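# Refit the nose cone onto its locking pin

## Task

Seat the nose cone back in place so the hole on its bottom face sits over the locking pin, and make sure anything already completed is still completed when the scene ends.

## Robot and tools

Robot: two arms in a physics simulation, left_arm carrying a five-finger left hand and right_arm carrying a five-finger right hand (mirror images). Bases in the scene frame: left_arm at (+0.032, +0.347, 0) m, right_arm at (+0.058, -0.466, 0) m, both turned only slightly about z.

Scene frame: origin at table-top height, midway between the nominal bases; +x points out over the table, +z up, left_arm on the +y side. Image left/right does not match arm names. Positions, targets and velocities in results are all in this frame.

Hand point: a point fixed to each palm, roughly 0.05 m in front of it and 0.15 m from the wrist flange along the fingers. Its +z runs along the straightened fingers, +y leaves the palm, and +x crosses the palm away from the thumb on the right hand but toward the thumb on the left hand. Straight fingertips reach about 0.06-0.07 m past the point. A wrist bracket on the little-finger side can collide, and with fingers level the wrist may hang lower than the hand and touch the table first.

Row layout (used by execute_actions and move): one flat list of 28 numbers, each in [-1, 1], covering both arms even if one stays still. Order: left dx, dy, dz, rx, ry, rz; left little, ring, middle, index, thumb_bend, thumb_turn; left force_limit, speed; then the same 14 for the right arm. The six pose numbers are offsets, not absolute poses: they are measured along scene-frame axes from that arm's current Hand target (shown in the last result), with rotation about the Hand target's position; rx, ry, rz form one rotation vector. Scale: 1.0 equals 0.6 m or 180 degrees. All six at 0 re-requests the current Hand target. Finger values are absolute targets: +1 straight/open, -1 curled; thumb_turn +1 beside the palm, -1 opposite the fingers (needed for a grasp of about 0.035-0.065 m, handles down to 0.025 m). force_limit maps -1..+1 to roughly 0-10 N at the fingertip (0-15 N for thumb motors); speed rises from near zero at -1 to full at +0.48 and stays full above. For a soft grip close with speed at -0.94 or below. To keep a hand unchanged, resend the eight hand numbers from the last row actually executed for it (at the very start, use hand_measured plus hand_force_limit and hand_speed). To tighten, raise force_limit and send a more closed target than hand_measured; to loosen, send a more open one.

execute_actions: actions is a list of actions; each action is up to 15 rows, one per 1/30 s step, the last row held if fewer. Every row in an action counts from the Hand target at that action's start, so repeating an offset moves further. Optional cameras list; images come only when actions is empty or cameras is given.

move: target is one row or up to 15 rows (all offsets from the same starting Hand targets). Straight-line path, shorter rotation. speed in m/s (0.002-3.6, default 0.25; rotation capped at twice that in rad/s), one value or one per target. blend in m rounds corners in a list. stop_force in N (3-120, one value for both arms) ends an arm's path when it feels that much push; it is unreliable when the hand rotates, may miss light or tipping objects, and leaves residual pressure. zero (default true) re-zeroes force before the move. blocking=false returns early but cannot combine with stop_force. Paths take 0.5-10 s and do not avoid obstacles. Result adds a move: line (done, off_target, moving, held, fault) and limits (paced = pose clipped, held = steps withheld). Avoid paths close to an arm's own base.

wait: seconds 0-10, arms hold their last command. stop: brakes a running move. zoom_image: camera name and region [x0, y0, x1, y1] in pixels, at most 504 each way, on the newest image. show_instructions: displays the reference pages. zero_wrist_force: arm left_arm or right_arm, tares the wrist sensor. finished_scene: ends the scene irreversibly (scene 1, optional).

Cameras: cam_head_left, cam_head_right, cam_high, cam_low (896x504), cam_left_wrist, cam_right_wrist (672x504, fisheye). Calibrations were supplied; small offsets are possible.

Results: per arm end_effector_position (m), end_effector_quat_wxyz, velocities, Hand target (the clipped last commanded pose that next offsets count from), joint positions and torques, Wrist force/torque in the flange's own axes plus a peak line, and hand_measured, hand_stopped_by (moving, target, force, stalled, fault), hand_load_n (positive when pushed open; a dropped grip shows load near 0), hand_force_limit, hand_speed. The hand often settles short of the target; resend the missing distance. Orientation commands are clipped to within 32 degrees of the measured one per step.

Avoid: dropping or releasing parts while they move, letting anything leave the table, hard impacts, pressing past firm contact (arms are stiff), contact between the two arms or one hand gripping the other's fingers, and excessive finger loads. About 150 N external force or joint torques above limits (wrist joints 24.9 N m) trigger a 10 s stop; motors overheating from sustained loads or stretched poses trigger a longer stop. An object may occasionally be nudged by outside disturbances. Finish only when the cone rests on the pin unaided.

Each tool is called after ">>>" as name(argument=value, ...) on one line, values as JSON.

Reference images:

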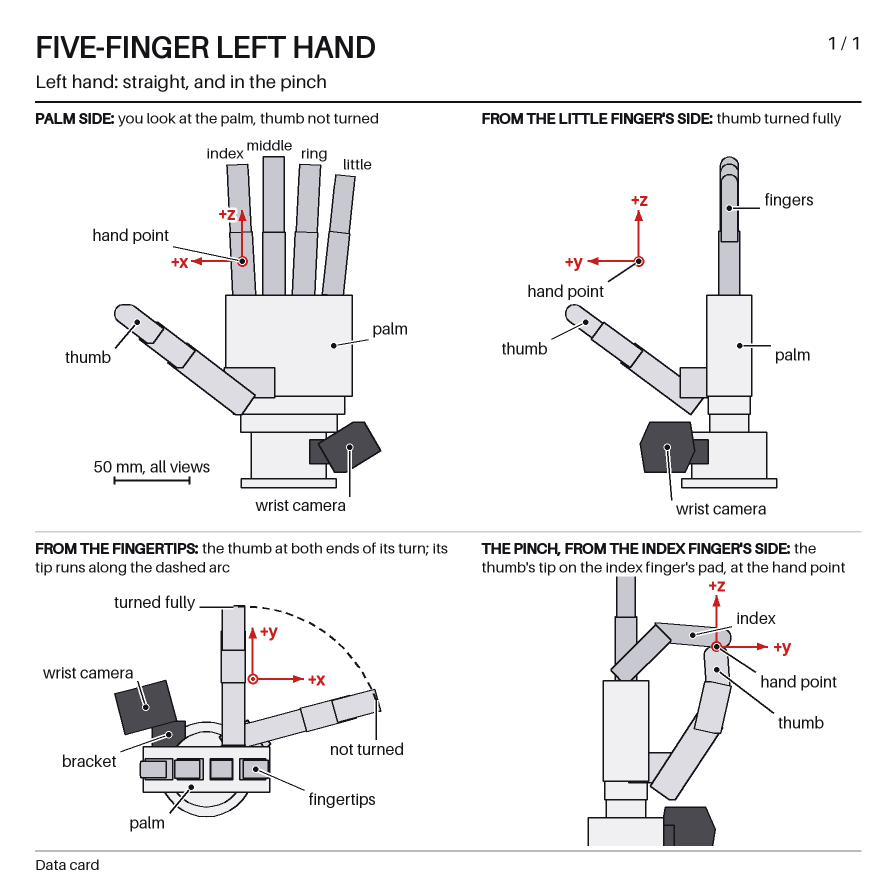

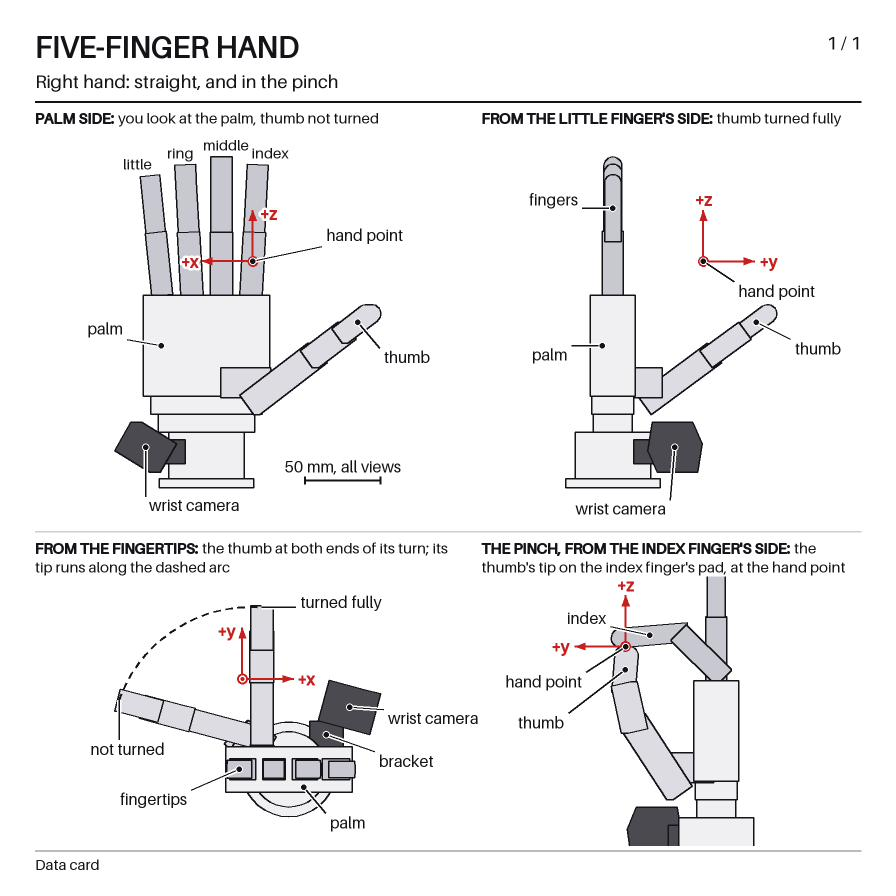

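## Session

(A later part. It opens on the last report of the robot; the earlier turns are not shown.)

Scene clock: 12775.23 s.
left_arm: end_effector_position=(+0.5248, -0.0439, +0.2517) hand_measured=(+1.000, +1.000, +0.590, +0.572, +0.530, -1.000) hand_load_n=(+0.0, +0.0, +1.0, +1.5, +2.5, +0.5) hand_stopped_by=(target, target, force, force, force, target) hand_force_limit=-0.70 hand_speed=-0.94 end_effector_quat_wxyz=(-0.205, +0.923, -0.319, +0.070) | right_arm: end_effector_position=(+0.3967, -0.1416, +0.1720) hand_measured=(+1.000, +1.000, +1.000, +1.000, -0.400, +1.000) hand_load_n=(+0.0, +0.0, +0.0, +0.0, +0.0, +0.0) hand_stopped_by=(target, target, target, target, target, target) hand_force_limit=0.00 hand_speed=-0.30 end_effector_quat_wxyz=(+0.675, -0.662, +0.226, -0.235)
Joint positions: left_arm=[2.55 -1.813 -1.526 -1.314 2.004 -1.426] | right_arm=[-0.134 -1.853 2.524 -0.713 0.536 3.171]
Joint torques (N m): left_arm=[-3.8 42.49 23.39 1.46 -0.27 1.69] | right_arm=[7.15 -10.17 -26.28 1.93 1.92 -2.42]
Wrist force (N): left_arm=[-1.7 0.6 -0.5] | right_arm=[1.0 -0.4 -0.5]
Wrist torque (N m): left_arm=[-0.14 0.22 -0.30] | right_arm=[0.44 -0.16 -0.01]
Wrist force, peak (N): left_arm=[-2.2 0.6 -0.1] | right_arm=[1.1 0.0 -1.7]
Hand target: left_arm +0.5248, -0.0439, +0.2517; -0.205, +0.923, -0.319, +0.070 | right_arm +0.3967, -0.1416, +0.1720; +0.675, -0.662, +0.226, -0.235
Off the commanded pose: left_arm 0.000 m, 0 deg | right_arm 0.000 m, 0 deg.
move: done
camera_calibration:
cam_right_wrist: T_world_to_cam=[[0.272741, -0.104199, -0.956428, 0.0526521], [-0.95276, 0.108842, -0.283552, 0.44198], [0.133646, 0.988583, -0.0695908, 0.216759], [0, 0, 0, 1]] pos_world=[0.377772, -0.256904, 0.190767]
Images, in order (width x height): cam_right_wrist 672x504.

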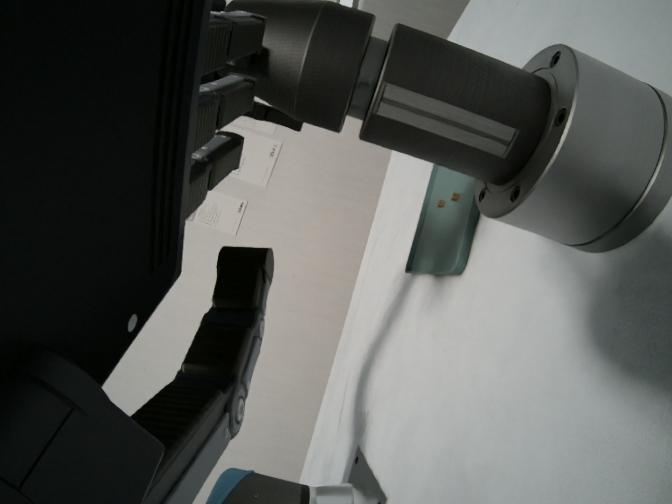

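>>> wait(seconds=0.1, cameras=["cam_low","cam_left_wrist"])

>>> zoom_image(camera="cam_low", region=[452, 160, 492, 200])

Scene clock: 12969.53 s.
left_arm: end_effector_position=(+0.5248, -0.0439, +0.2517) hand_measured=(+1.000, +1.000, +0.590, +0.572, +0.530, -1.000) hand_load_n=(+0.0, +0.0, +1.0, +2.0, +3.0, +0.5) hand_stopped_by=(target, target, force, force, force, target) hand_force_limit=-0.70 hand_speed=-0.94 end_effector_quat_wxyz=(-0.205, +0.923, -0.319, +0.070) | right_arm: end_effector_position=(+0.3967, -0.1416, +0.1720) hand_measured=(+1.000, +1.000, +1.000, +1.000, -0.400, +1.000) hand_load_n=(+0.0, +0.0, -0.5, +0.0, +0.0, +0.0) hand_stopped_by=(target, target, target, target, target, target) hand_force_limit=0.00 hand_speed=-0.30 end_effector_quat_wxyz=(+0.675, -0.662, +0.226, -0.235)
Joint positions: left_arm=[2.55 -1.813 -1.526 -1.314 2.004 -1.426] | right_arm=[-0.134 -1.853 2.524 -0.713 0.536 3.171]
Joint torques (N m): left_arm=[-2.94 41.65 24.78 1.38 -0.17 1.76] | right_arm=[6.78 -12 -26.82 1.61 1.83 -2.36]
Wrist force (N): left_arm=[-1.7 0.5 -0.6] | right_arm=[1.0 -0.2 -1.1]
Wrist torque (N m): left_arm=[-0.15 0.22 -0.30] | right_arm=[0.52 -0.15 0.01]
Wrist force, peak (N): left_arm=[-1.9 0.9 -0.6] | right_arm=[1.4 -0.1 -1.3]
Hand target: left_arm +0.5248, -0.0439, +0.2517; -0.205, +0.923, -0.319, +0.070 | right_arm +0.3967, -0.1416, +0.1720; +0.675, -0.662, +0.226, -0.235
Off the commanded pose: left_arm 0.000 m, 0 deg | right_arm 0.000 m, 0 deg.
wait: 0.10 s; at rest from the start
camera_calibration:
cam_left_wrist: T_world_to_cam=[[0.728194, 0.535349, 0.427942, -0.471194], [0.416769, -0.841568, 0.343607, -0.334451], [0.544092, -0.07186, -0.835942, 0.0393855], [0, 0, 0, 1]] pos_world=[0.461081, -0.0263799, 0.349488]
Images, in order (width x height): cam_low 896x504, cam_left_wrist 672x504.

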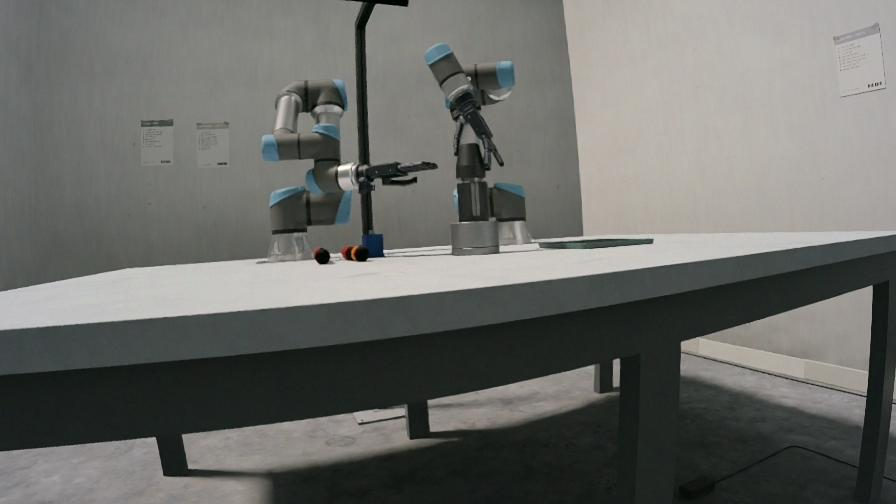

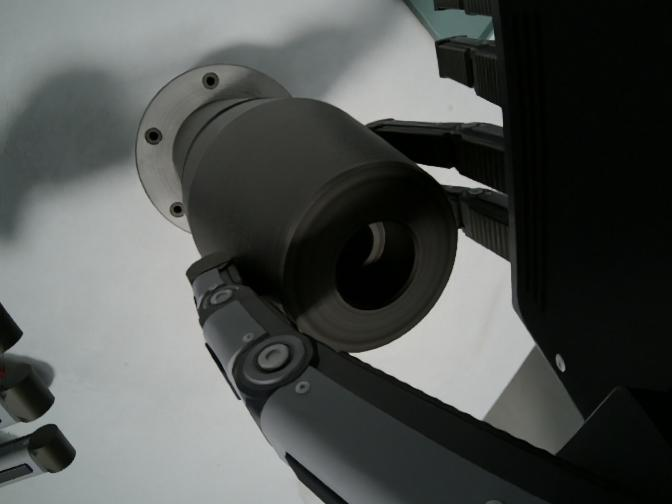

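Scaled by 12.600 from the camera's 896x504 image, which has a finer 1280x720 frame.

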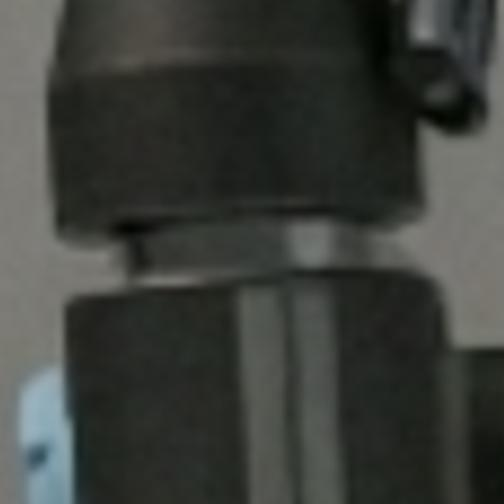

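>>> move(target=[0,0,0,0,0,0,1,1,0.55,0.55,0.2,-1,-0.7,-0.94,0.2078,-0.0983,0,0,0,0.267,1,1,1,1,-0.4,1,0,-0.3], speed=0.1, cameras=["cam_right_wrist","cam_high"])

Scene clock: 13012.40 s.
left_arm: end_effector_position=(+0.5248, -0.0439, +0.2517) hand_measured=(+1.000, +1.000, +0.590, +0.572, +0.530, -1.000) hand_load_n=(+0.0, +0.0, +1.0, +1.5, +2.5, +0.5) hand_stopped_by=(target, target, force, force, force, target) hand_force_limit=-0.70 hand_speed=-0.94 end_effector_quat_wxyz=(-0.205, +0.923, -0.319, +0.070) | right_arm: end_effector_position=(+0.5213, -0.2006, +0.1720) hand_measured=(+1.000, +1.000, +1.000, +1.000, -0.400, +1.000) hand_load_n=(+0.0, +0.0, +0.0, +0.0, +0.0, +0.0) hand_stopped_by=(target, target, target, target, target, target) hand_force_limit=0.00 hand_speed=-0.30 end_effector_quat_wxyz=(+0.712, -0.697, -0.063, +0.061)
Joint positions: left_arm=[2.55 -1.813 -1.526 -1.314 2.004 -1.426] | right_arm=[-0.213 -1.088 1.66 -0.516 -0.383 3.083]
Joint torques (N m): left_arm=[-2.75 41.77 25.73 1.1 -0.05 1.71] | right_arm=[7.67 -29.49 -26.63 3.1 -2.03 -2.56]
Wrist force (N): left_arm=[-1.8 0.6 -0.3] | right_arm=[0.6 -0.2 -1.1]
Wrist torque (N m): left_arm=[-0.14 0.25 -0.30] | right_arm=[0.51 -0.09 -0.02]
Wrist force, peak (N): left_arm=[-2.2 0.5 -0.5] | right_arm=[1.4 -0.4 -1.3]
Hand target: left_arm +0.5248, -0.0439, +0.2517; -0.205, +0.923, -0.319, +0.070 | right_arm +0.5214, -0.2006, +0.1720; +0.712, -0.697, -0.063, +0.061
Off the commanded pose: left_arm 0.000 m, 0 deg | right_arm 0.000 m, 0 deg.
move: done
camera_calibration:
cam_right_wrist: T_world_to_cam=[[0.259897, 0.133091, -0.95642, 0.0669029], [-0.717895, -0.635786, -0.283554, 0.295328], [-0.645817, 0.760304, -0.069694, 0.618977], [0, 0, 0, 1]] pos_world=[0.594372, -0.29175, 0.190867]
Images, in order (width x height): cam_high 896x504, cam_right_wrist 672x504.

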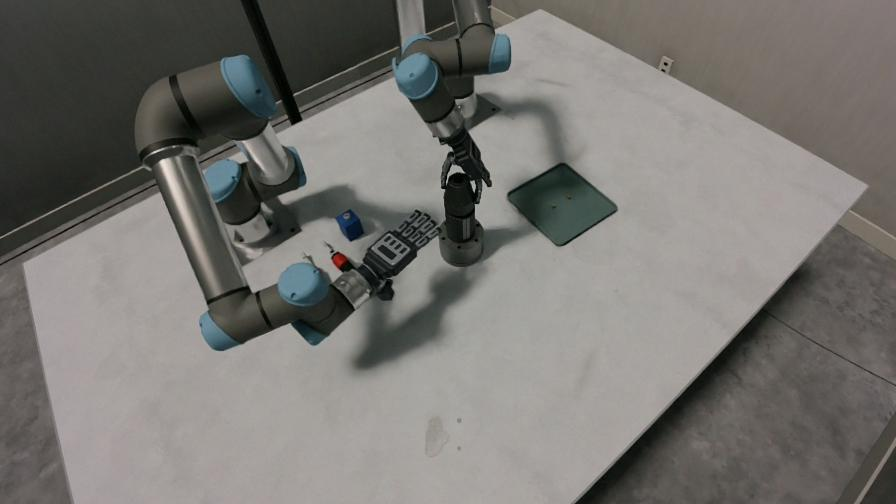

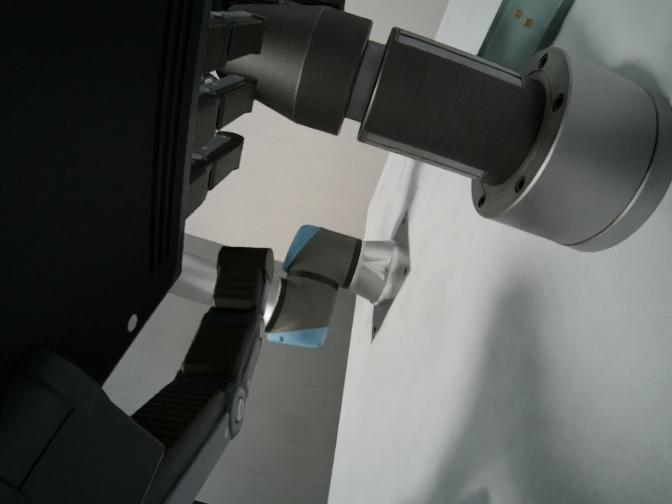

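>>> zoom_image(camera="cam_right_wrist", region=[280, 0, 440, 160])

Scaled by 3.150 from the camera's 672x504 image, which has a finer 960x720 frame.

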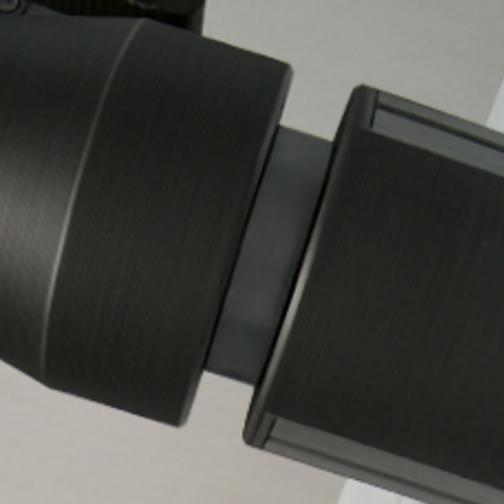

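>>> move(target=[0,0,0,0,0,0,1,1,0.63,0.612,0.2,-1,-0.7,-0.94,-0.1733,0.1068,-0.0483,0,0,-0.267,1,1,1,1,-0.4,1,0,-0.3], speed=0.1, cameras=["cam_right_wrist","cam_low"])

>>> zoom_image(camera="cam_low", region=[432, 130, 512, 210])

Scene clock: 13130.53 s.
left_arm: end_effector_position=(+0.5248, -0.0439, +0.2517) hand_measured=(+1.000, +1.000, +0.630, +0.612, +0.530, -1.000) hand_load_n=(+0.0, +0.0, +0.0, +0.0, +2.5, +0.5) hand_stopped_by=(target, target, target, target, force, target) hand_force_limit=-0.70 hand_speed=-0.94 end_effector_quat_wxyz=(-0.205, +0.923, -0.319, +0.070) | right_arm: end_effector_position=(+0.4174, -0.1365, +0.1431) hand_measured=(+1.000, +1.000, +1.000, +1.000, -0.400, +1.000) hand_load_n=(+0.0, +0.0, +0.0, -0.5, +0.0, +0.0) hand_stopped_by=(target, target, target, target, target, target) hand_force_limit=0.00 hand_speed=-0.30 end_effector_quat_wxyz=(+0.675, -0.662, +0.226, -0.235)
Joint positions: left_arm=[2.55 -1.813 -1.526 -1.314 2.004 -1.426] | right_arm=[-0.098 -1.699 2.517 -0.857 0.571 3.169]
Joint torques (N m): left_arm=[-2.88 42.34 27.55 0.83 -0.02 1.7] | right_arm=[8.82 -15.8 -3.98 1.61 1.8 -2.27]
Wrist force (N): left_arm=[-1.2 2.0 -0.8] | right_arm=[0.8 0.0 -1.2]
Wrist torque (N m): left_arm=[-0.24 0.22 -0.28] | right_arm=[0.51 -0.12 0.00]
Wrist force, peak (N): left_arm=[-1.2 2.4 -1.0] | right_arm=[1.3 -0.1 -1.6]
Hand target: left_arm +0.5248, -0.0439, +0.2517; -0.205, +0.923, -0.319, +0.070 | right_arm +0.4174, -0.1365, +0.1431; +0.675, -0.662, +0.226, -0.235
Off the commanded pose: left_arm 0.000 m, 0 deg | right_arm 0.000 m, 0 deg.
move: done
camera_calibration:
cam_right_wrist: T_world_to_cam=[[0.272765, -0.104174, -0.956424, 0.0198929], [-0.952767, 0.108746, -0.283566, 0.452934], [0.133547, 0.988596, -0.0695918, 0.206983], [0, 0, 0, 1]] pos_world=[0.398472, -0.251804, 0.161867]
Images, in order (width x height): cam_low 896x504, cam_right_wrist 672x504.

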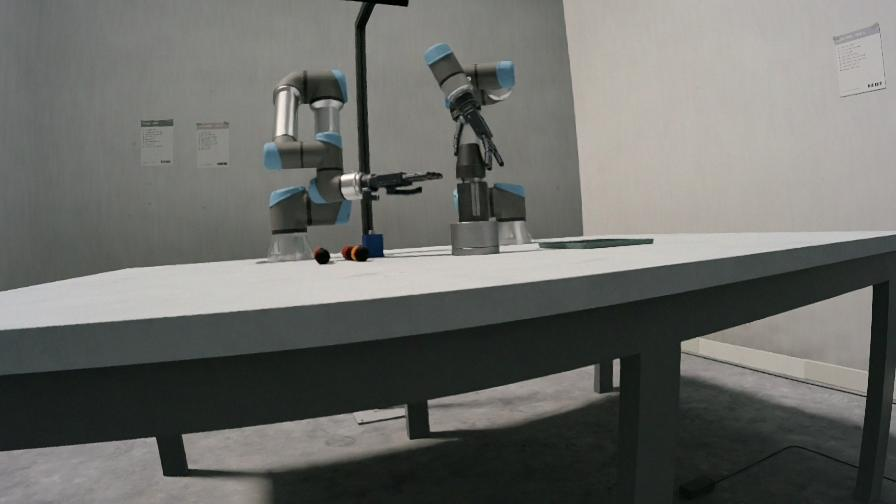

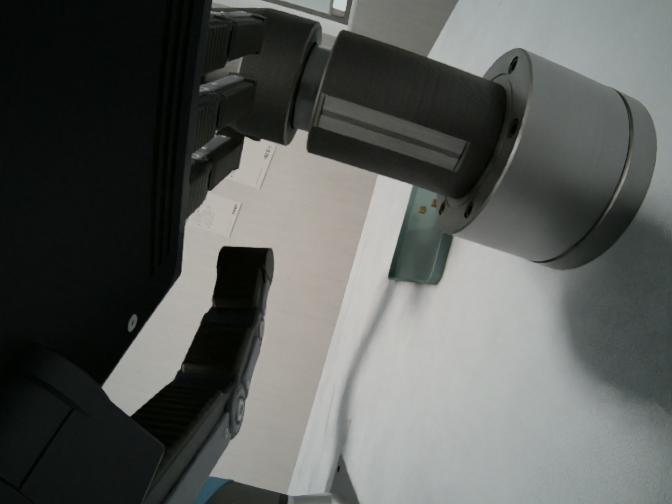

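Scaled by 6.300 from the camera's 896x504 image, which has a finer 1280x720 frame.

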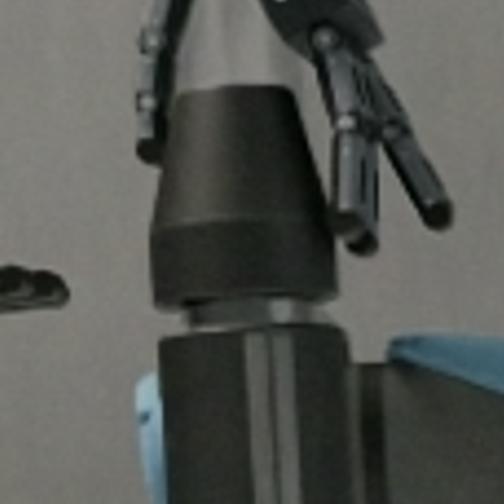

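>>> move(target=[0,0,0,0,0,0,1,1,0.63,0.612,0.2,-1,-0.7,-0.94,0.0329,0.042,0,0,0,0,1,1,1,1,-0.4,1,0,-0.3], speed=0.03, stop_force=6, cameras=["cam_low"])

>>> zoom_image(camera="cam_low", region=[432, 130, 512, 210])

Scene clock: 13143.90 s.
left_arm: end_effector_position=(+0.5248, -0.0439, +0.2517) hand_measured=(+1.000, +1.000, +0.630, +0.612, +0.530, -1.000) hand_load_n=(+0.0, +0.0, +0.0, +0.0, +2.5, +0.5) hand_stopped_by=(target, target, target, target, force, target) hand_force_limit=-0.70 hand_speed=-0.94 end_effector_quat_wxyz=(-0.205, +0.923, -0.319, +0.070) | right_arm: end_effector_position=(+0.4371, -0.1113, +0.1431) hand_measured=(+1.000, +1.000, +1.000, +1.000, -0.400, +1.000) hand_load_n=(+0.0, +0.0, +0.0, +0.0, +0.0, +0.0) hand_stopped_by=(target, target, target, target, target, target) hand_force_limit=0.00 hand_speed=-0.30 end_effector_quat_wxyz=(+0.675, -0.662, +0.226, -0.235)
Joint positions: left_arm=[2.55 -1.813 -1.526 -1.314 2.004 -1.426] | right_arm=[0.013 -1.61 2.44 -0.863 0.682 3.162]
Joint torques (N m): left_arm=[-3.28 41.72 26.91 0.9 0.02 1.74] | right_arm=[7.58 -5.33 -24.96 -3.26 1.75 -2.25]
Wrist force (N): left_arm=[-1.3 1.8 -1.3] | right_arm=[0.7 0.4 -1.2]
Wrist torque (N m): left_arm=[-0.25 0.24 -0.29] | right_arm=[0.58 -0.10 0.01]
Wrist force, peak (N): left_arm=[-1.6 2.3 -1.3] | right_arm=[1.1 -0.3 -1.3]
Hand target: left_arm +0.5248, -0.0439, +0.2517; -0.205, +0.923, -0.319, +0.070 | right_arm +0.4371, -0.1113, +0.1431; +0.675, -0.662, +0.226, -0.235
Off the commanded pose: left_arm 0.000 m, 0 deg | right_arm 0.000 m, 0 deg.
move: done
Images, in order (width x height): cam_low 896x504.

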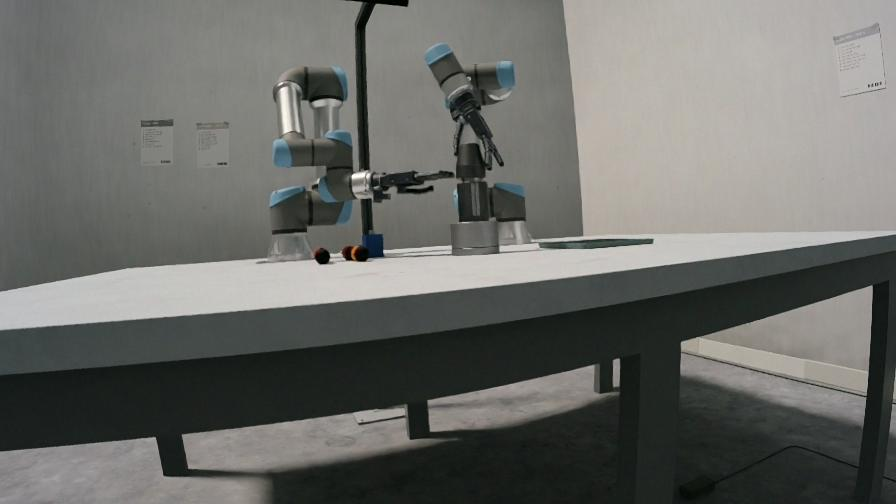

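Scaled by 6.300 from the camera's 896x504 image, which has a finer 1280x720 frame.

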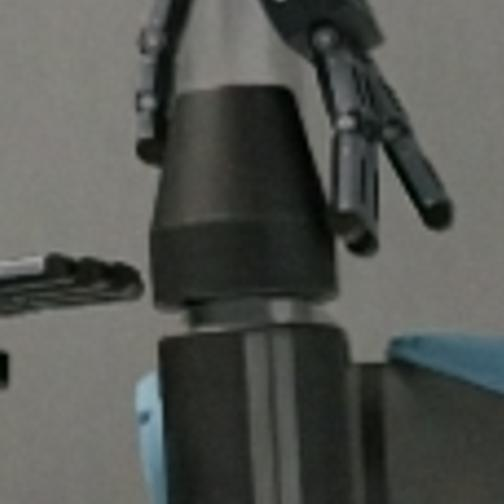

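>>> move(target=[0,0,0,0,0,0,1,1,0.63,0.612,0.2,-1,-0.7,-0.94,0.01234,0.01574,0,0,0,0,1,1,1,1,-0.4,1,0,-0.3], speed=0.006, stop_force=3, cameras=["cam_low"])

>>> zoom_image(camera="cam_low", region=[432, 130, 512, 210])

Scene clock: 13152.60 s.
left_arm: end_effector_position=(+0.5248, -0.0439, +0.2517) hand_measured=(+1.000, +1.000, +0.630, +0.612, +0.530, -1.000) hand_load_n=(+0.0, +0.0, +0.0, +0.0, +0.0, +0.0) hand_stopped_by=(target, target, target, target, force, target) hand_force_limit=-0.70 hand_speed=-0.94 end_effector_quat_wxyz=(-0.205, +0.923, -0.319, +0.070) | right_arm: end_effector_position=(+0.4412, -0.1061, +0.1431) hand_measured=(+1.000, +1.000, +1.000, +1.000, -0.400, +1.000) hand_load_n=(+0.0, +0.0, +0.0, +0.0, +0.0, -0.5) hand_stopped_by=(target, target, target, target, target, target) hand_force_limit=0.00 hand_speed=-0.30 end_effector_quat_wxyz=(+0.675, -0.662, +0.226, -0.235)
Joint positions: left_arm=[2.55 -1.813 -1.526 -1.314 2.004 -1.426] | right_arm=[0.032 -1.593 2.424 -0.863 0.702 3.161]
Joint torques (N m): left_arm=[-2.61 41.85 28.03 0.9 0.16 1.77] | right_arm=[-9.63 -20.55 -3.96 -2.21 -1.52 -0.26]
Wrist force (N): left_arm=[-1.7 0.3 -0.3] | right_arm=[0.7 0.0 -1.1]
Wrist torque (N m): left_arm=[-0.25 0.26 -0.27] | right_arm=[0.52 -0.11 0.01]
Wrist force, peak (N): left_arm=[-1.3 2.3 -1.5] | right_arm=[0.8 0.2 -6.0]
Hand target: left_arm +0.5248, -0.0439, +0.2517; -0.205, +0.923, -0.319, +0.070 | right_arm +0.4412, -0.1061, +0.1431; +0.675, -0.662, +0.226, -0.235 (not the last commanded pose)
Off the commanded pose: left_arm 0.000 m, 0 deg | right_arm 0.005 m, 0 deg.
move: contact (right_arm)
Images, in order (width x height): cam_low 896x504.

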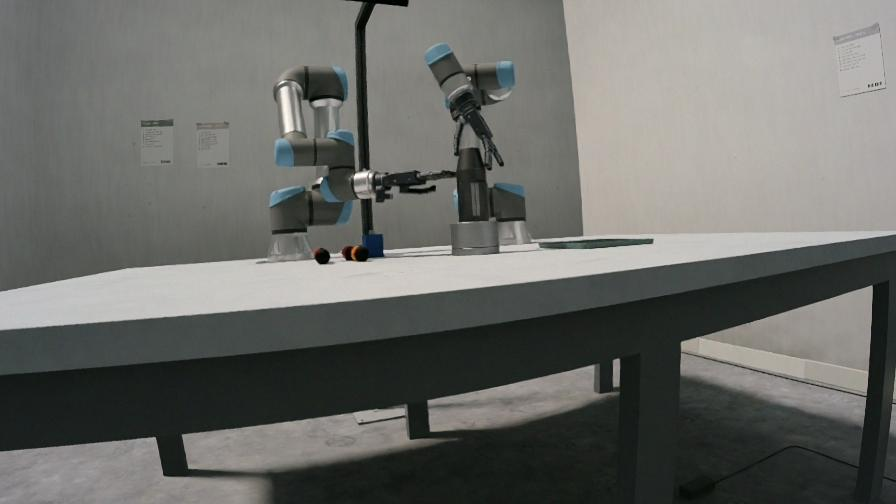

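Scaled by 6.300 from the camera's 896x504 image, which has a finer 1280x720 frame.

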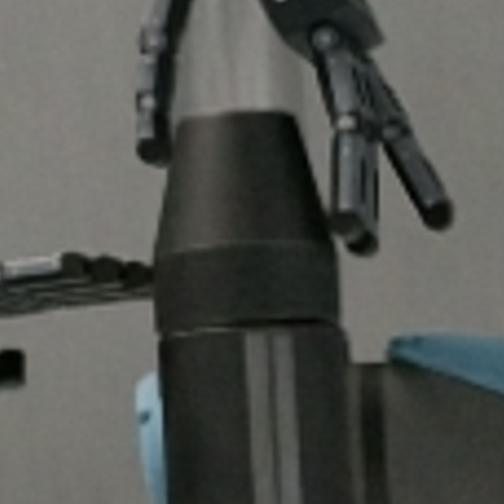

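>>> move(target=[0,0,0,0,0,0,1,1,1,1,1,-1,-0.7,-0.6,-0.0463,-0.0590,0.025,0,0,0,1,1,1,1,-0.4,1,0,-0.3], speed=0.05, cameras=["cam_right_wrist","cam_low"])

>>> zoom_image(camera="cam_low", region=[432, 130, 512, 210])

>>> zoom_image(camera="cam_right_wrist", region=[240, 0, 400, 160])

Scene clock: 13166.27 s.
left_arm: end_effector_position=(+0.5248, -0.0439, +0.2517) hand_measured=(+1.000, +1.000, +1.000, +1.000, +1.000, -1.000) hand_load_n=(+0.0, -0.5, +0.0, +0.0, +0.0, +0.0) hand_stopped_by=(target, target, target, target, target, target) hand_force_limit=-0.70 hand_speed=-0.60 end_effector_quat_wxyz=(-0.205, +0.923, -0.319, +0.070) | right_arm: end_effector_position=(+0.4134, -0.1415, +0.1580) hand_measured=(+1.000, +1.000, +1.000, +1.000, -0.400, +1.000) hand_load_n=(-0.5, +0.0, +0.0, +0.0, +0.0, +0.0) hand_stopped_by=(target, target, target, target, target, target) hand_force_limit=0.00 hand_speed=-0.30 end_effector_quat_wxyz=(+0.675, -0.662, +0.226, -0.235)
Joint positions: left_arm=[2.55 -1.813 -1.526 -1.314 2.004 -1.426] | right_arm=[-0.123 -1.761 2.51 -0.79 0.546 3.17]
Joint torques (N m): left_arm=[-3.16 41.91 28.22 0.87 0.97 1.69] | right_arm=[-9.88 -17.11 -2.9 1.89 -1.62 2.21]
Wrist force (N): left_arm=[-1.6 0.2 -0.3] | right_arm=[1.0 0.0 -1.4]
Wrist torque (N m): left_arm=[-0.26 0.24 -0.26] | right_arm=[0.54 -0.14 -0.08]
Wrist force, peak (N): left_arm=[-1.9 0.3 -0.6] | right_arm=[1.2 -0.2 -1.4]
Hand target: left_arm +0.5248, -0.0439, +0.2517; -0.205, +0.923, -0.319, +0.070 | right_arm +0.4134, -0.1415, +0.1581; +0.675, -0.662, +0.226, -0.235
Off the commanded pose: left_arm 0.000 m, 0 deg | right_arm 0.000 m, 0 deg.
move: done
camera_calibration:
cam_right_wrist: T_world_to_cam=[[0.272737, -0.104226, -0.956426, 0.0348075], [-0.952747, 0.108936, -0.283559, 0.453959], [0.133744, 0.98857, -0.0695898, 0.213419], [0, 0, 0, 1]] pos_world=[0.394471, -0.256804, 0.176867]
Images, in order (width x height): cam_low 896x504, cam_right_wrist 672x504.

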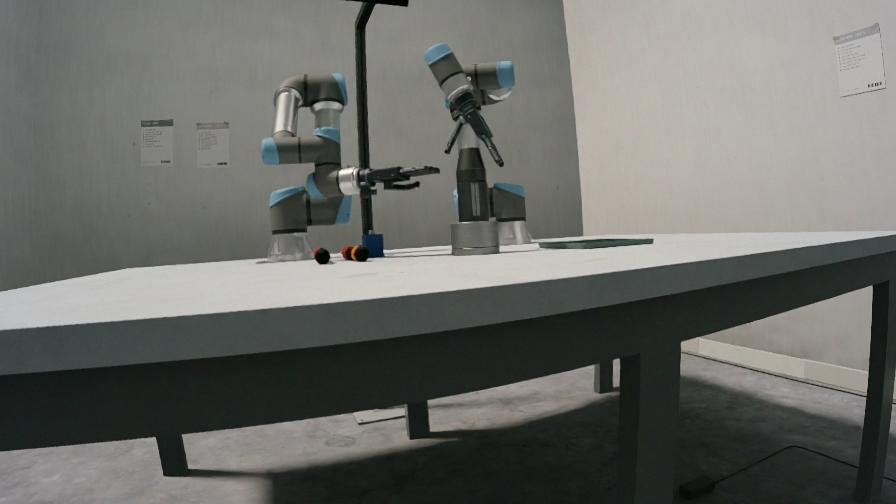

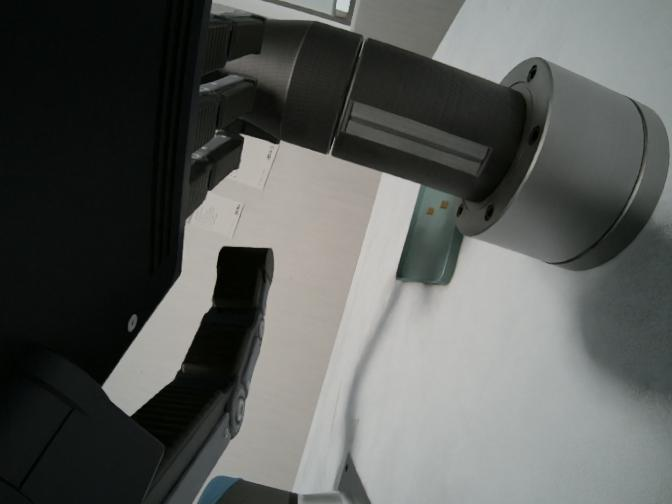

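Scaled by 6.300 from the camera's 896x504 image, which has a finer 1280x720 frame.

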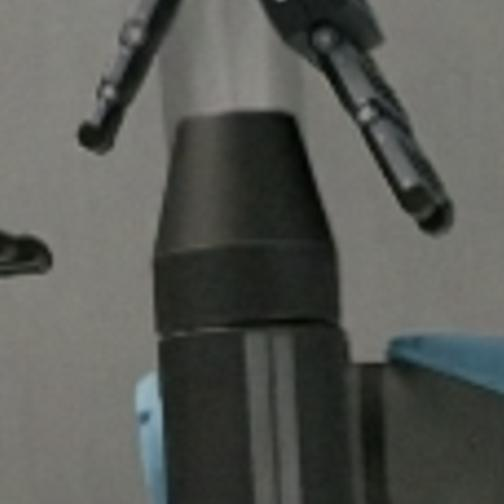

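Scaled by 3.150 from the camera's 672x504 image, which has a finer 960x720 frame.

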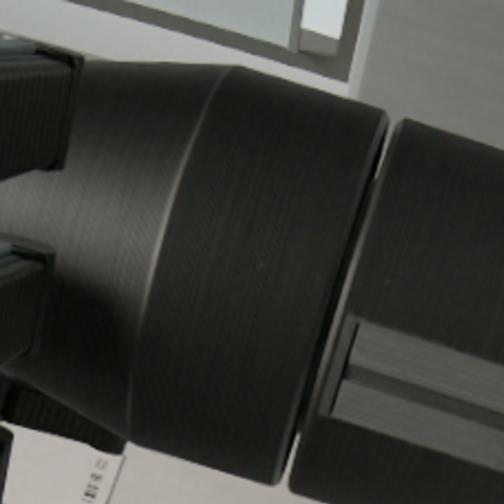

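>>> zoom_image(camera="cam_right_wrist", region=[340, 25, 380, 65])

>>> zoom_image(camera="cam_right_wrist", region=[310, 125, 350, 165])

Scaled by 12.600 from the camera's 672x504 image, which has a finer 960x720 frame.

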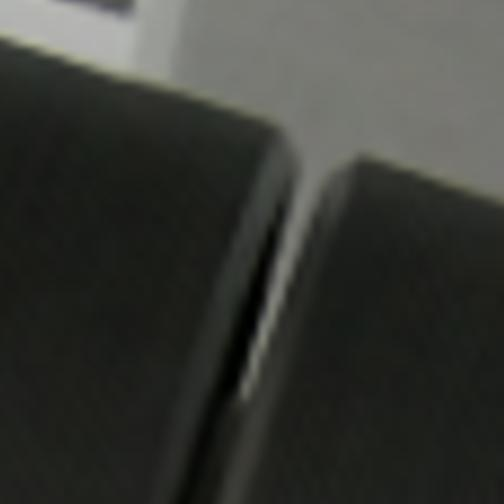

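Scaled by 12.600 from the camera's 672x504 image, which has a finer 960x720 frame.

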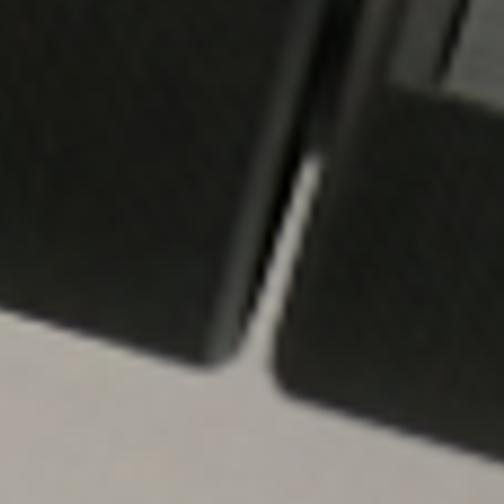

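>>> move(target=[0,0,0.3333,0,0,0,1,1,1,1,1,-1,-0.7,-0.6,0,0,0.17,0,0,0,1,1,1,1,-0.4,1,0,-0.3], speed=0.1, cameras=["cam_left_wrist","cam_low"])

>>> zoom_image(camera="cam_low", region=[452, 160, 492, 200])

Scene clock: 13216.53 s.
left_arm: end_effector_position=(+0.5248, -0.0439, +0.4516) hand_measured=(+1.000, +1.000, +1.000, +1.000, +1.000, -1.000) hand_load_n=(+0.0, +0.0, +0.0, +0.0, +0.0, +0.0) hand_stopped_by=(target, target, target, target, target, target) hand_force_limit=-0.70 hand_speed=-0.60 end_effector_quat_wxyz=(-0.205, +0.923, -0.319, +0.070) | right_arm: end_effector_position=(+0.4134, -0.1415, +0.2600) hand_measured=(+1.000, +1.000, +1.000, +1.000, -0.400, +1.000) hand_load_n=(+0.0, +0.0, +0.0, -0.5, +0.0, +0.0) hand_stopped_by=(target, target, target, target, target, target) hand_force_limit=0.00 hand_speed=-0.30 end_effector_quat_wxyz=(+0.675, -0.662, +0.226, -0.235)
Joint positions: left_arm=[2.55 -1.845 -0.968 -1.84 2.004 -1.426] | right_arm=[-0.123 -1.954 2.324 -0.411 0.546 3.17]
Joint torques (N m): left_arm=[-6.94 25.87 30.55 0.22 2.14 -1.79] | right_arm=[-9.62 -10.87 -28.95 1.68 -1.53 -2.41]
Wrist force (N): left_arm=[-1.7 0.3 -0.7] | right_arm=[1.1 0.1 -1.5]
Wrist torque (N m): left_arm=[-0.23 0.25 -0.18] | right_arm=[0.57 -0.18 0.02]
Wrist force, peak (N): left_arm=[-1.9 0.7 -0.5] | right_arm=[1.4 0.0 -1.5]
Hand target: left_arm +0.5248, -0.0439, +0.4517; -0.205, +0.923, -0.319, +0.070 | right_arm +0.4134, -0.1415, +0.2601; +0.675, -0.662, +0.226, -0.235
Off the commanded pose: left_arm 0.000 m, 0 deg | right_arm 0.000 m, 0 deg.
move: done
camera_calibration:
cam_left_wrist: T_world_to_cam=[[0.728155, 0.53543, 0.427909, -0.556798], [0.416839, -0.841517, 0.343648, -0.403142], [0.544092, -0.0718596, -0.835943, 0.206581], [0, 0, 0, 1]] pos_world=[0.461081, -0.0262799, 0.549488]
Images, in order (width x height): cam_low 896x504, cam_left_wrist 672x504.

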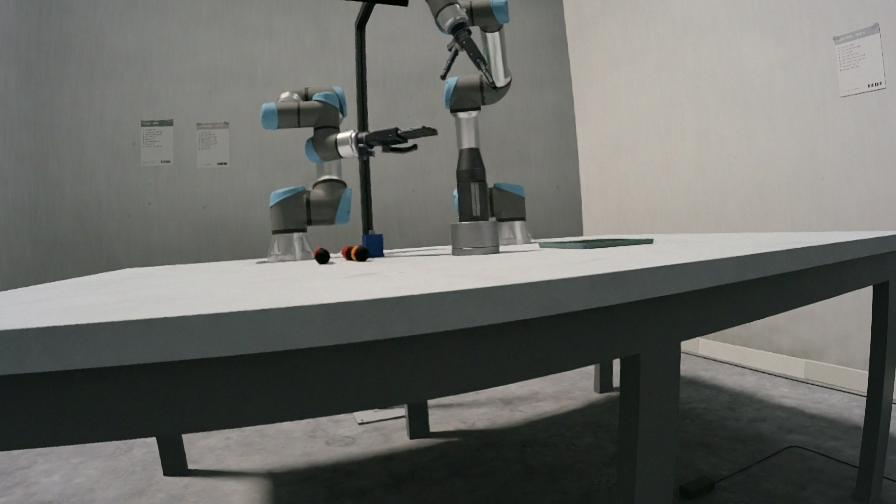

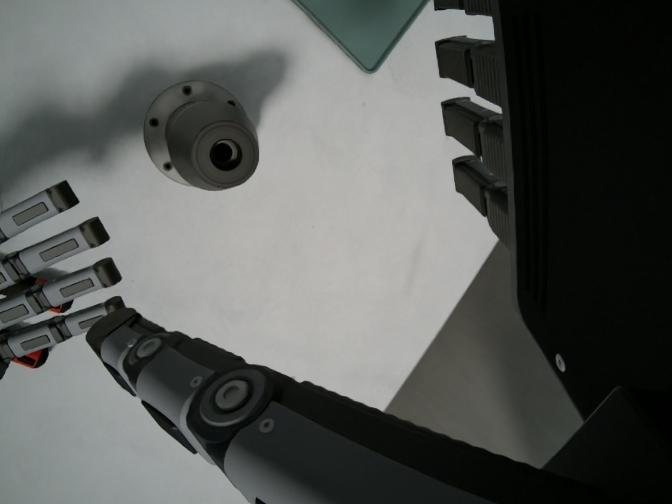

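Scaled by 12.600 from the camera's 896x504 image, which has a finer 1280x720 frame.

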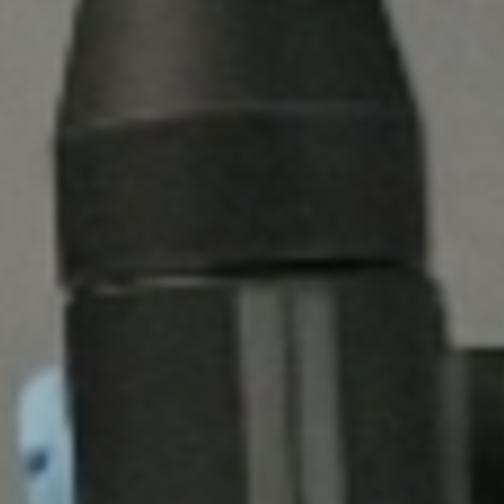

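>>> move(target=[[0,0,0.1667,0,0,0,1,1,1,1,1,-1,-0.7,-0.6,0,0,0,0,0,0,1,1,1,1,-0.4,1,0,-0.3],[0,0,0.1667,0,0,0,1,1,1,1,1,-1,-0.7,-0.6,0.1403,0.2195,0,0,0,0,1,1,1,1,-0.4,1,0,-0.3]], speed=0.12, cameras=["cam_right_wrist","cam_high","cam_head_right"])

Scene clock: 13240.07 s.
left_arm: end_effector_position=(+0.5248, -0.0439, +0.5517) hand_measured=(+1.000, +1.000, +1.000, +1.000, +1.000, -1.000) hand_load_n=(+0.0, -0.5, -0.5, +0.0, +0.0, +0.0) hand_stopped_by=(target, target, target, target, target, target) hand_force_limit=-0.70 hand_speed=-0.60 end_effector_quat_wxyz=(-0.205, +0.923, -0.319, +0.070) | right_arm: end_effector_position=(+0.4975, -0.0099, +0.2601) hand_measured=(+1.000, +1.000, +1.000, +1.000, -0.400, +1.000) hand_load_n=(+0.0, +0.0, +0.0, -0.5, +0.0, +0.0) hand_stopped_by=(target, target, target, target, target, target) hand_force_limit=0.00 hand_speed=-0.30 end_effector_quat_wxyz=(+0.675, -0.662, +0.226, -0.235)
Joint positions: left_arm=[2.55 -2.029 -0.407 -2.217 2.004 -1.426] | right_arm=[0.305 -1.541 1.996 -0.481 0.974 3.15]
Joint torques (N m): left_arm=[-8.02 29.63 26.18 0.27 1.91 -1.83] | right_arm=[7.38 -12.8 -30.19 1.36 1.97 -2.32]
Wrist force (N): left_arm=[-1.5 0.3 -0.3] | right_arm=[1.1 -0.1 -1.3]
Wrist torque (N m): left_arm=[-0.24 0.24 -0.19] | right_arm=[0.52 -0.15 0.00]
Wrist force, peak (N): left_arm=[-1.6 0.3 -1.4] | right_arm=[1.2 -0.2 -2.1]
Hand target: left_arm +0.5248, -0.0439, +0.5517; -0.205, +0.923, -0.319, +0.070 | right_arm +0.4976, -0.0098, +0.2601; +0.675, -0.662, +0.226, -0.235
Off the commanded pose: left_arm 0.000 m, 0 deg | right_arm 0.000 m, 0 deg.
move: done
camera_calibration:
cam_right_wrist: T_world_to_cam=[[0.272741, -0.104199, -0.956428, 0.123144], [-0.95276, 0.108842, -0.283552, 0.548665], [0.133646, 0.988583, -0.0695908, 0.0792225], [0, 0, 0, 1]] pos_world=[0.478572, -0.125204, 0.278867]
Images, in order (width x height): cam_head_right 896x504, cam_high 896x504, cam_right_wrist 672x504.

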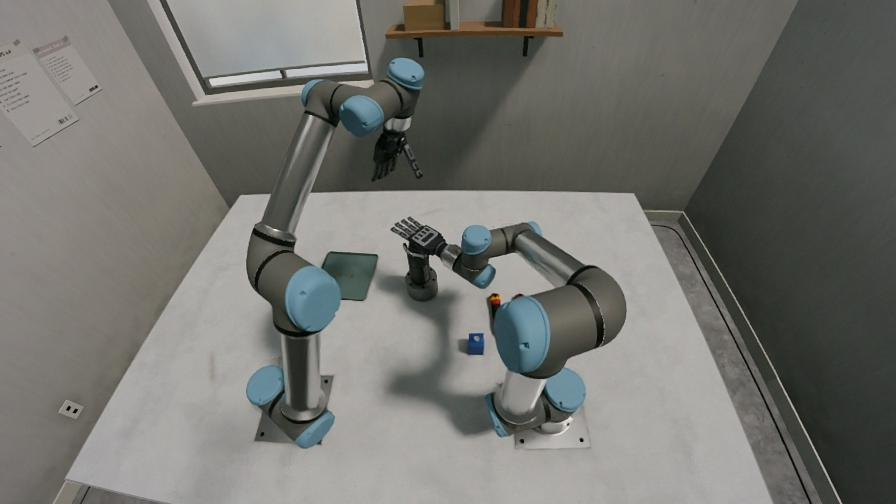

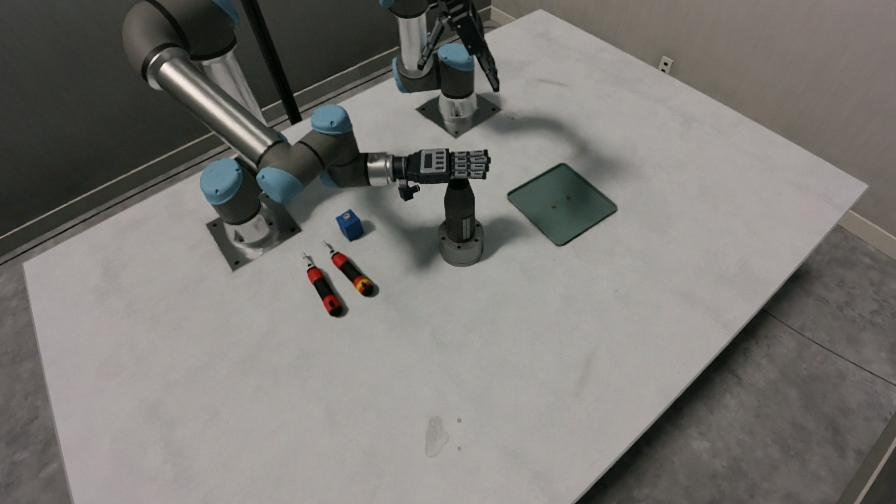

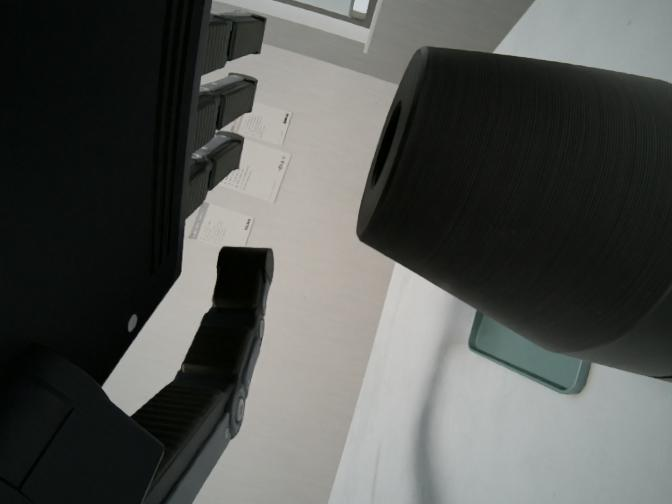

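>>> move(target=[0,0,0,0,0,0,1,1,1,1,1,-1,-0.7,-0.6,0,0,-0.0583,0,0,0,1,1,1,1,-0.4,1,0,-0.3], speed=0.05, stop_force=6, cameras=["cam_right_wrist","cam_low"])

>>> zoom_image(camera="cam_low", region=[420, 110, 520, 210])

Scene clock: 13249.10 s.
left_arm: end_effector_position=(+0.5248, -0.0439, +0.5517) hand_measured=(+1.000, +1.000, +1.000, +1.000, +1.000, -1.000) hand_load_n=(+0.0, -0.5, +0.0, +0.0, -0.5, +0.0) hand_stopped_by=(target, target, target, target, target, target) hand_force_limit=-0.70 hand_speed=-0.60 end_effector_quat_wxyz=(-0.205, +0.923, -0.319, +0.070) | right_arm: end_effector_position=(+0.4976, -0.0098, +0.2251) hand_measured=(+1.000, +1.000, +1.000, +1.000, -0.400, +1.000) hand_load_n=(+0.0, +0.0, +0.0, +0.0, +0.0, +0.0) hand_stopped_by=(target, target, target, target, target, target) hand_force_limit=0.00 hand_speed=-0.30 end_effector_quat_wxyz=(+0.675, -0.662, +0.226, -0.235)
Joint positions: left_arm=[2.55 -2.029 -0.407 -2.217 2.004 -1.426] | right_arm=[0.305 -1.496 2.051 -0.58 0.974 3.15]
Joint torques (N m): left_arm=[-8.08 29.28 26.48 0.35 1.87 -1.79] | right_arm=[-0.14 -13.89 -7 -3.79 -0.67 1.81]
Wrist force (N): left_arm=[-1.5 0.3 -0.3] | right_arm=[1.0 0.1 -1.1]
Wrist torque (N m): left_arm=[-0.24 0.23 -0.19] | right_arm=[0.55 -0.17 0.03]
Wrist force, peak (N): left_arm=[-2.0 0.1 -0.4] | right_arm=[1.1 0.0 -1.5]
Hand target: left_arm +0.5248, -0.0439, +0.5517; -0.205, +0.923, -0.319, +0.070 | right_arm +0.4976, -0.0098, +0.2251; +0.675, -0.662, +0.226, -0.235
Off the commanded pose: left_arm 0.000 m, 0 deg | right_arm 0.000 m, 0 deg.
move: done
camera_calibration:
cam_right_wrist: T_world_to_cam=[[0.272741, -0.104199, -0.956428, 0.0896796], [-0.95276, 0.108842, -0.283552, 0.53873], [0.133646, 0.988583, -0.0695908, 0.076688], [0, 0, 0, 1]] pos_world=[0.478572, -0.125104, 0.243867]
Images, in order (width x height): cam_low 896x504, cam_right_wrist 672x504.

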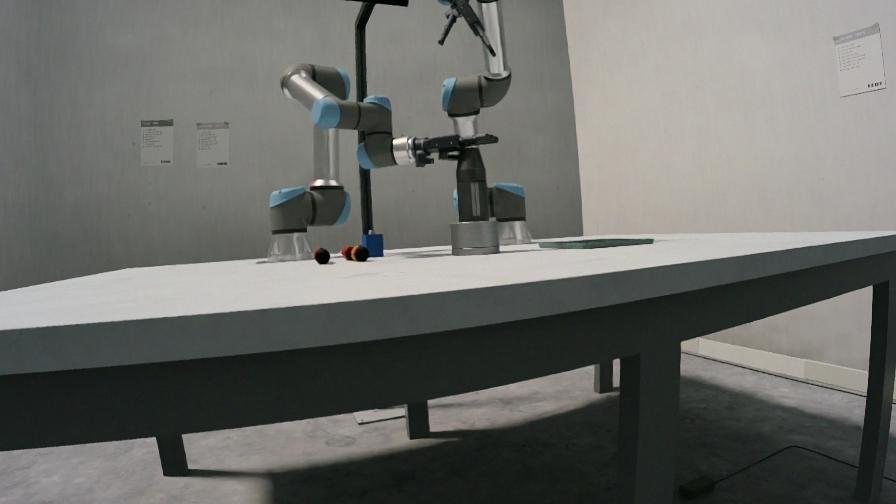

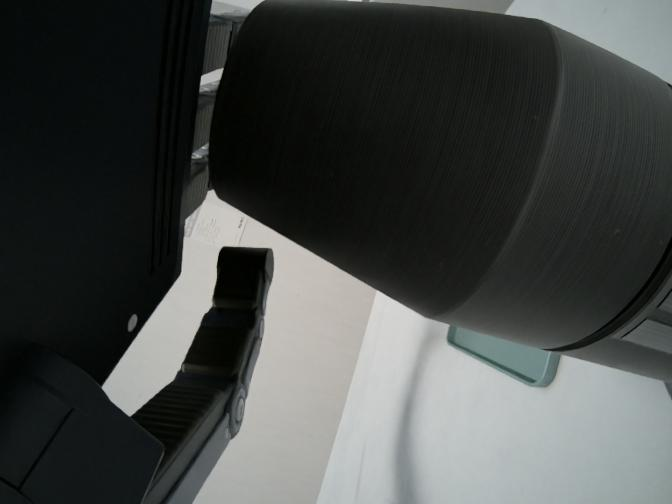

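Scaled by 5.040 from the camera's 896x504 image, which has a finer 1280x720 frame.

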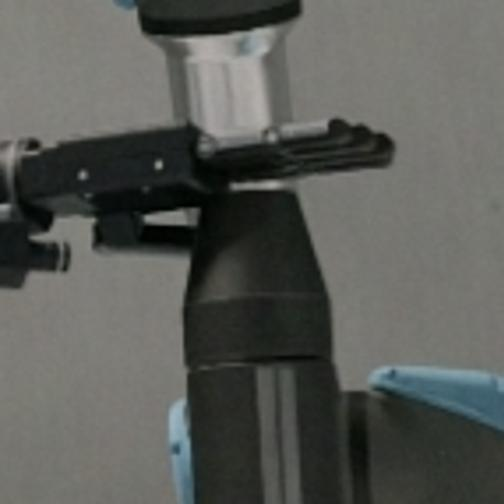

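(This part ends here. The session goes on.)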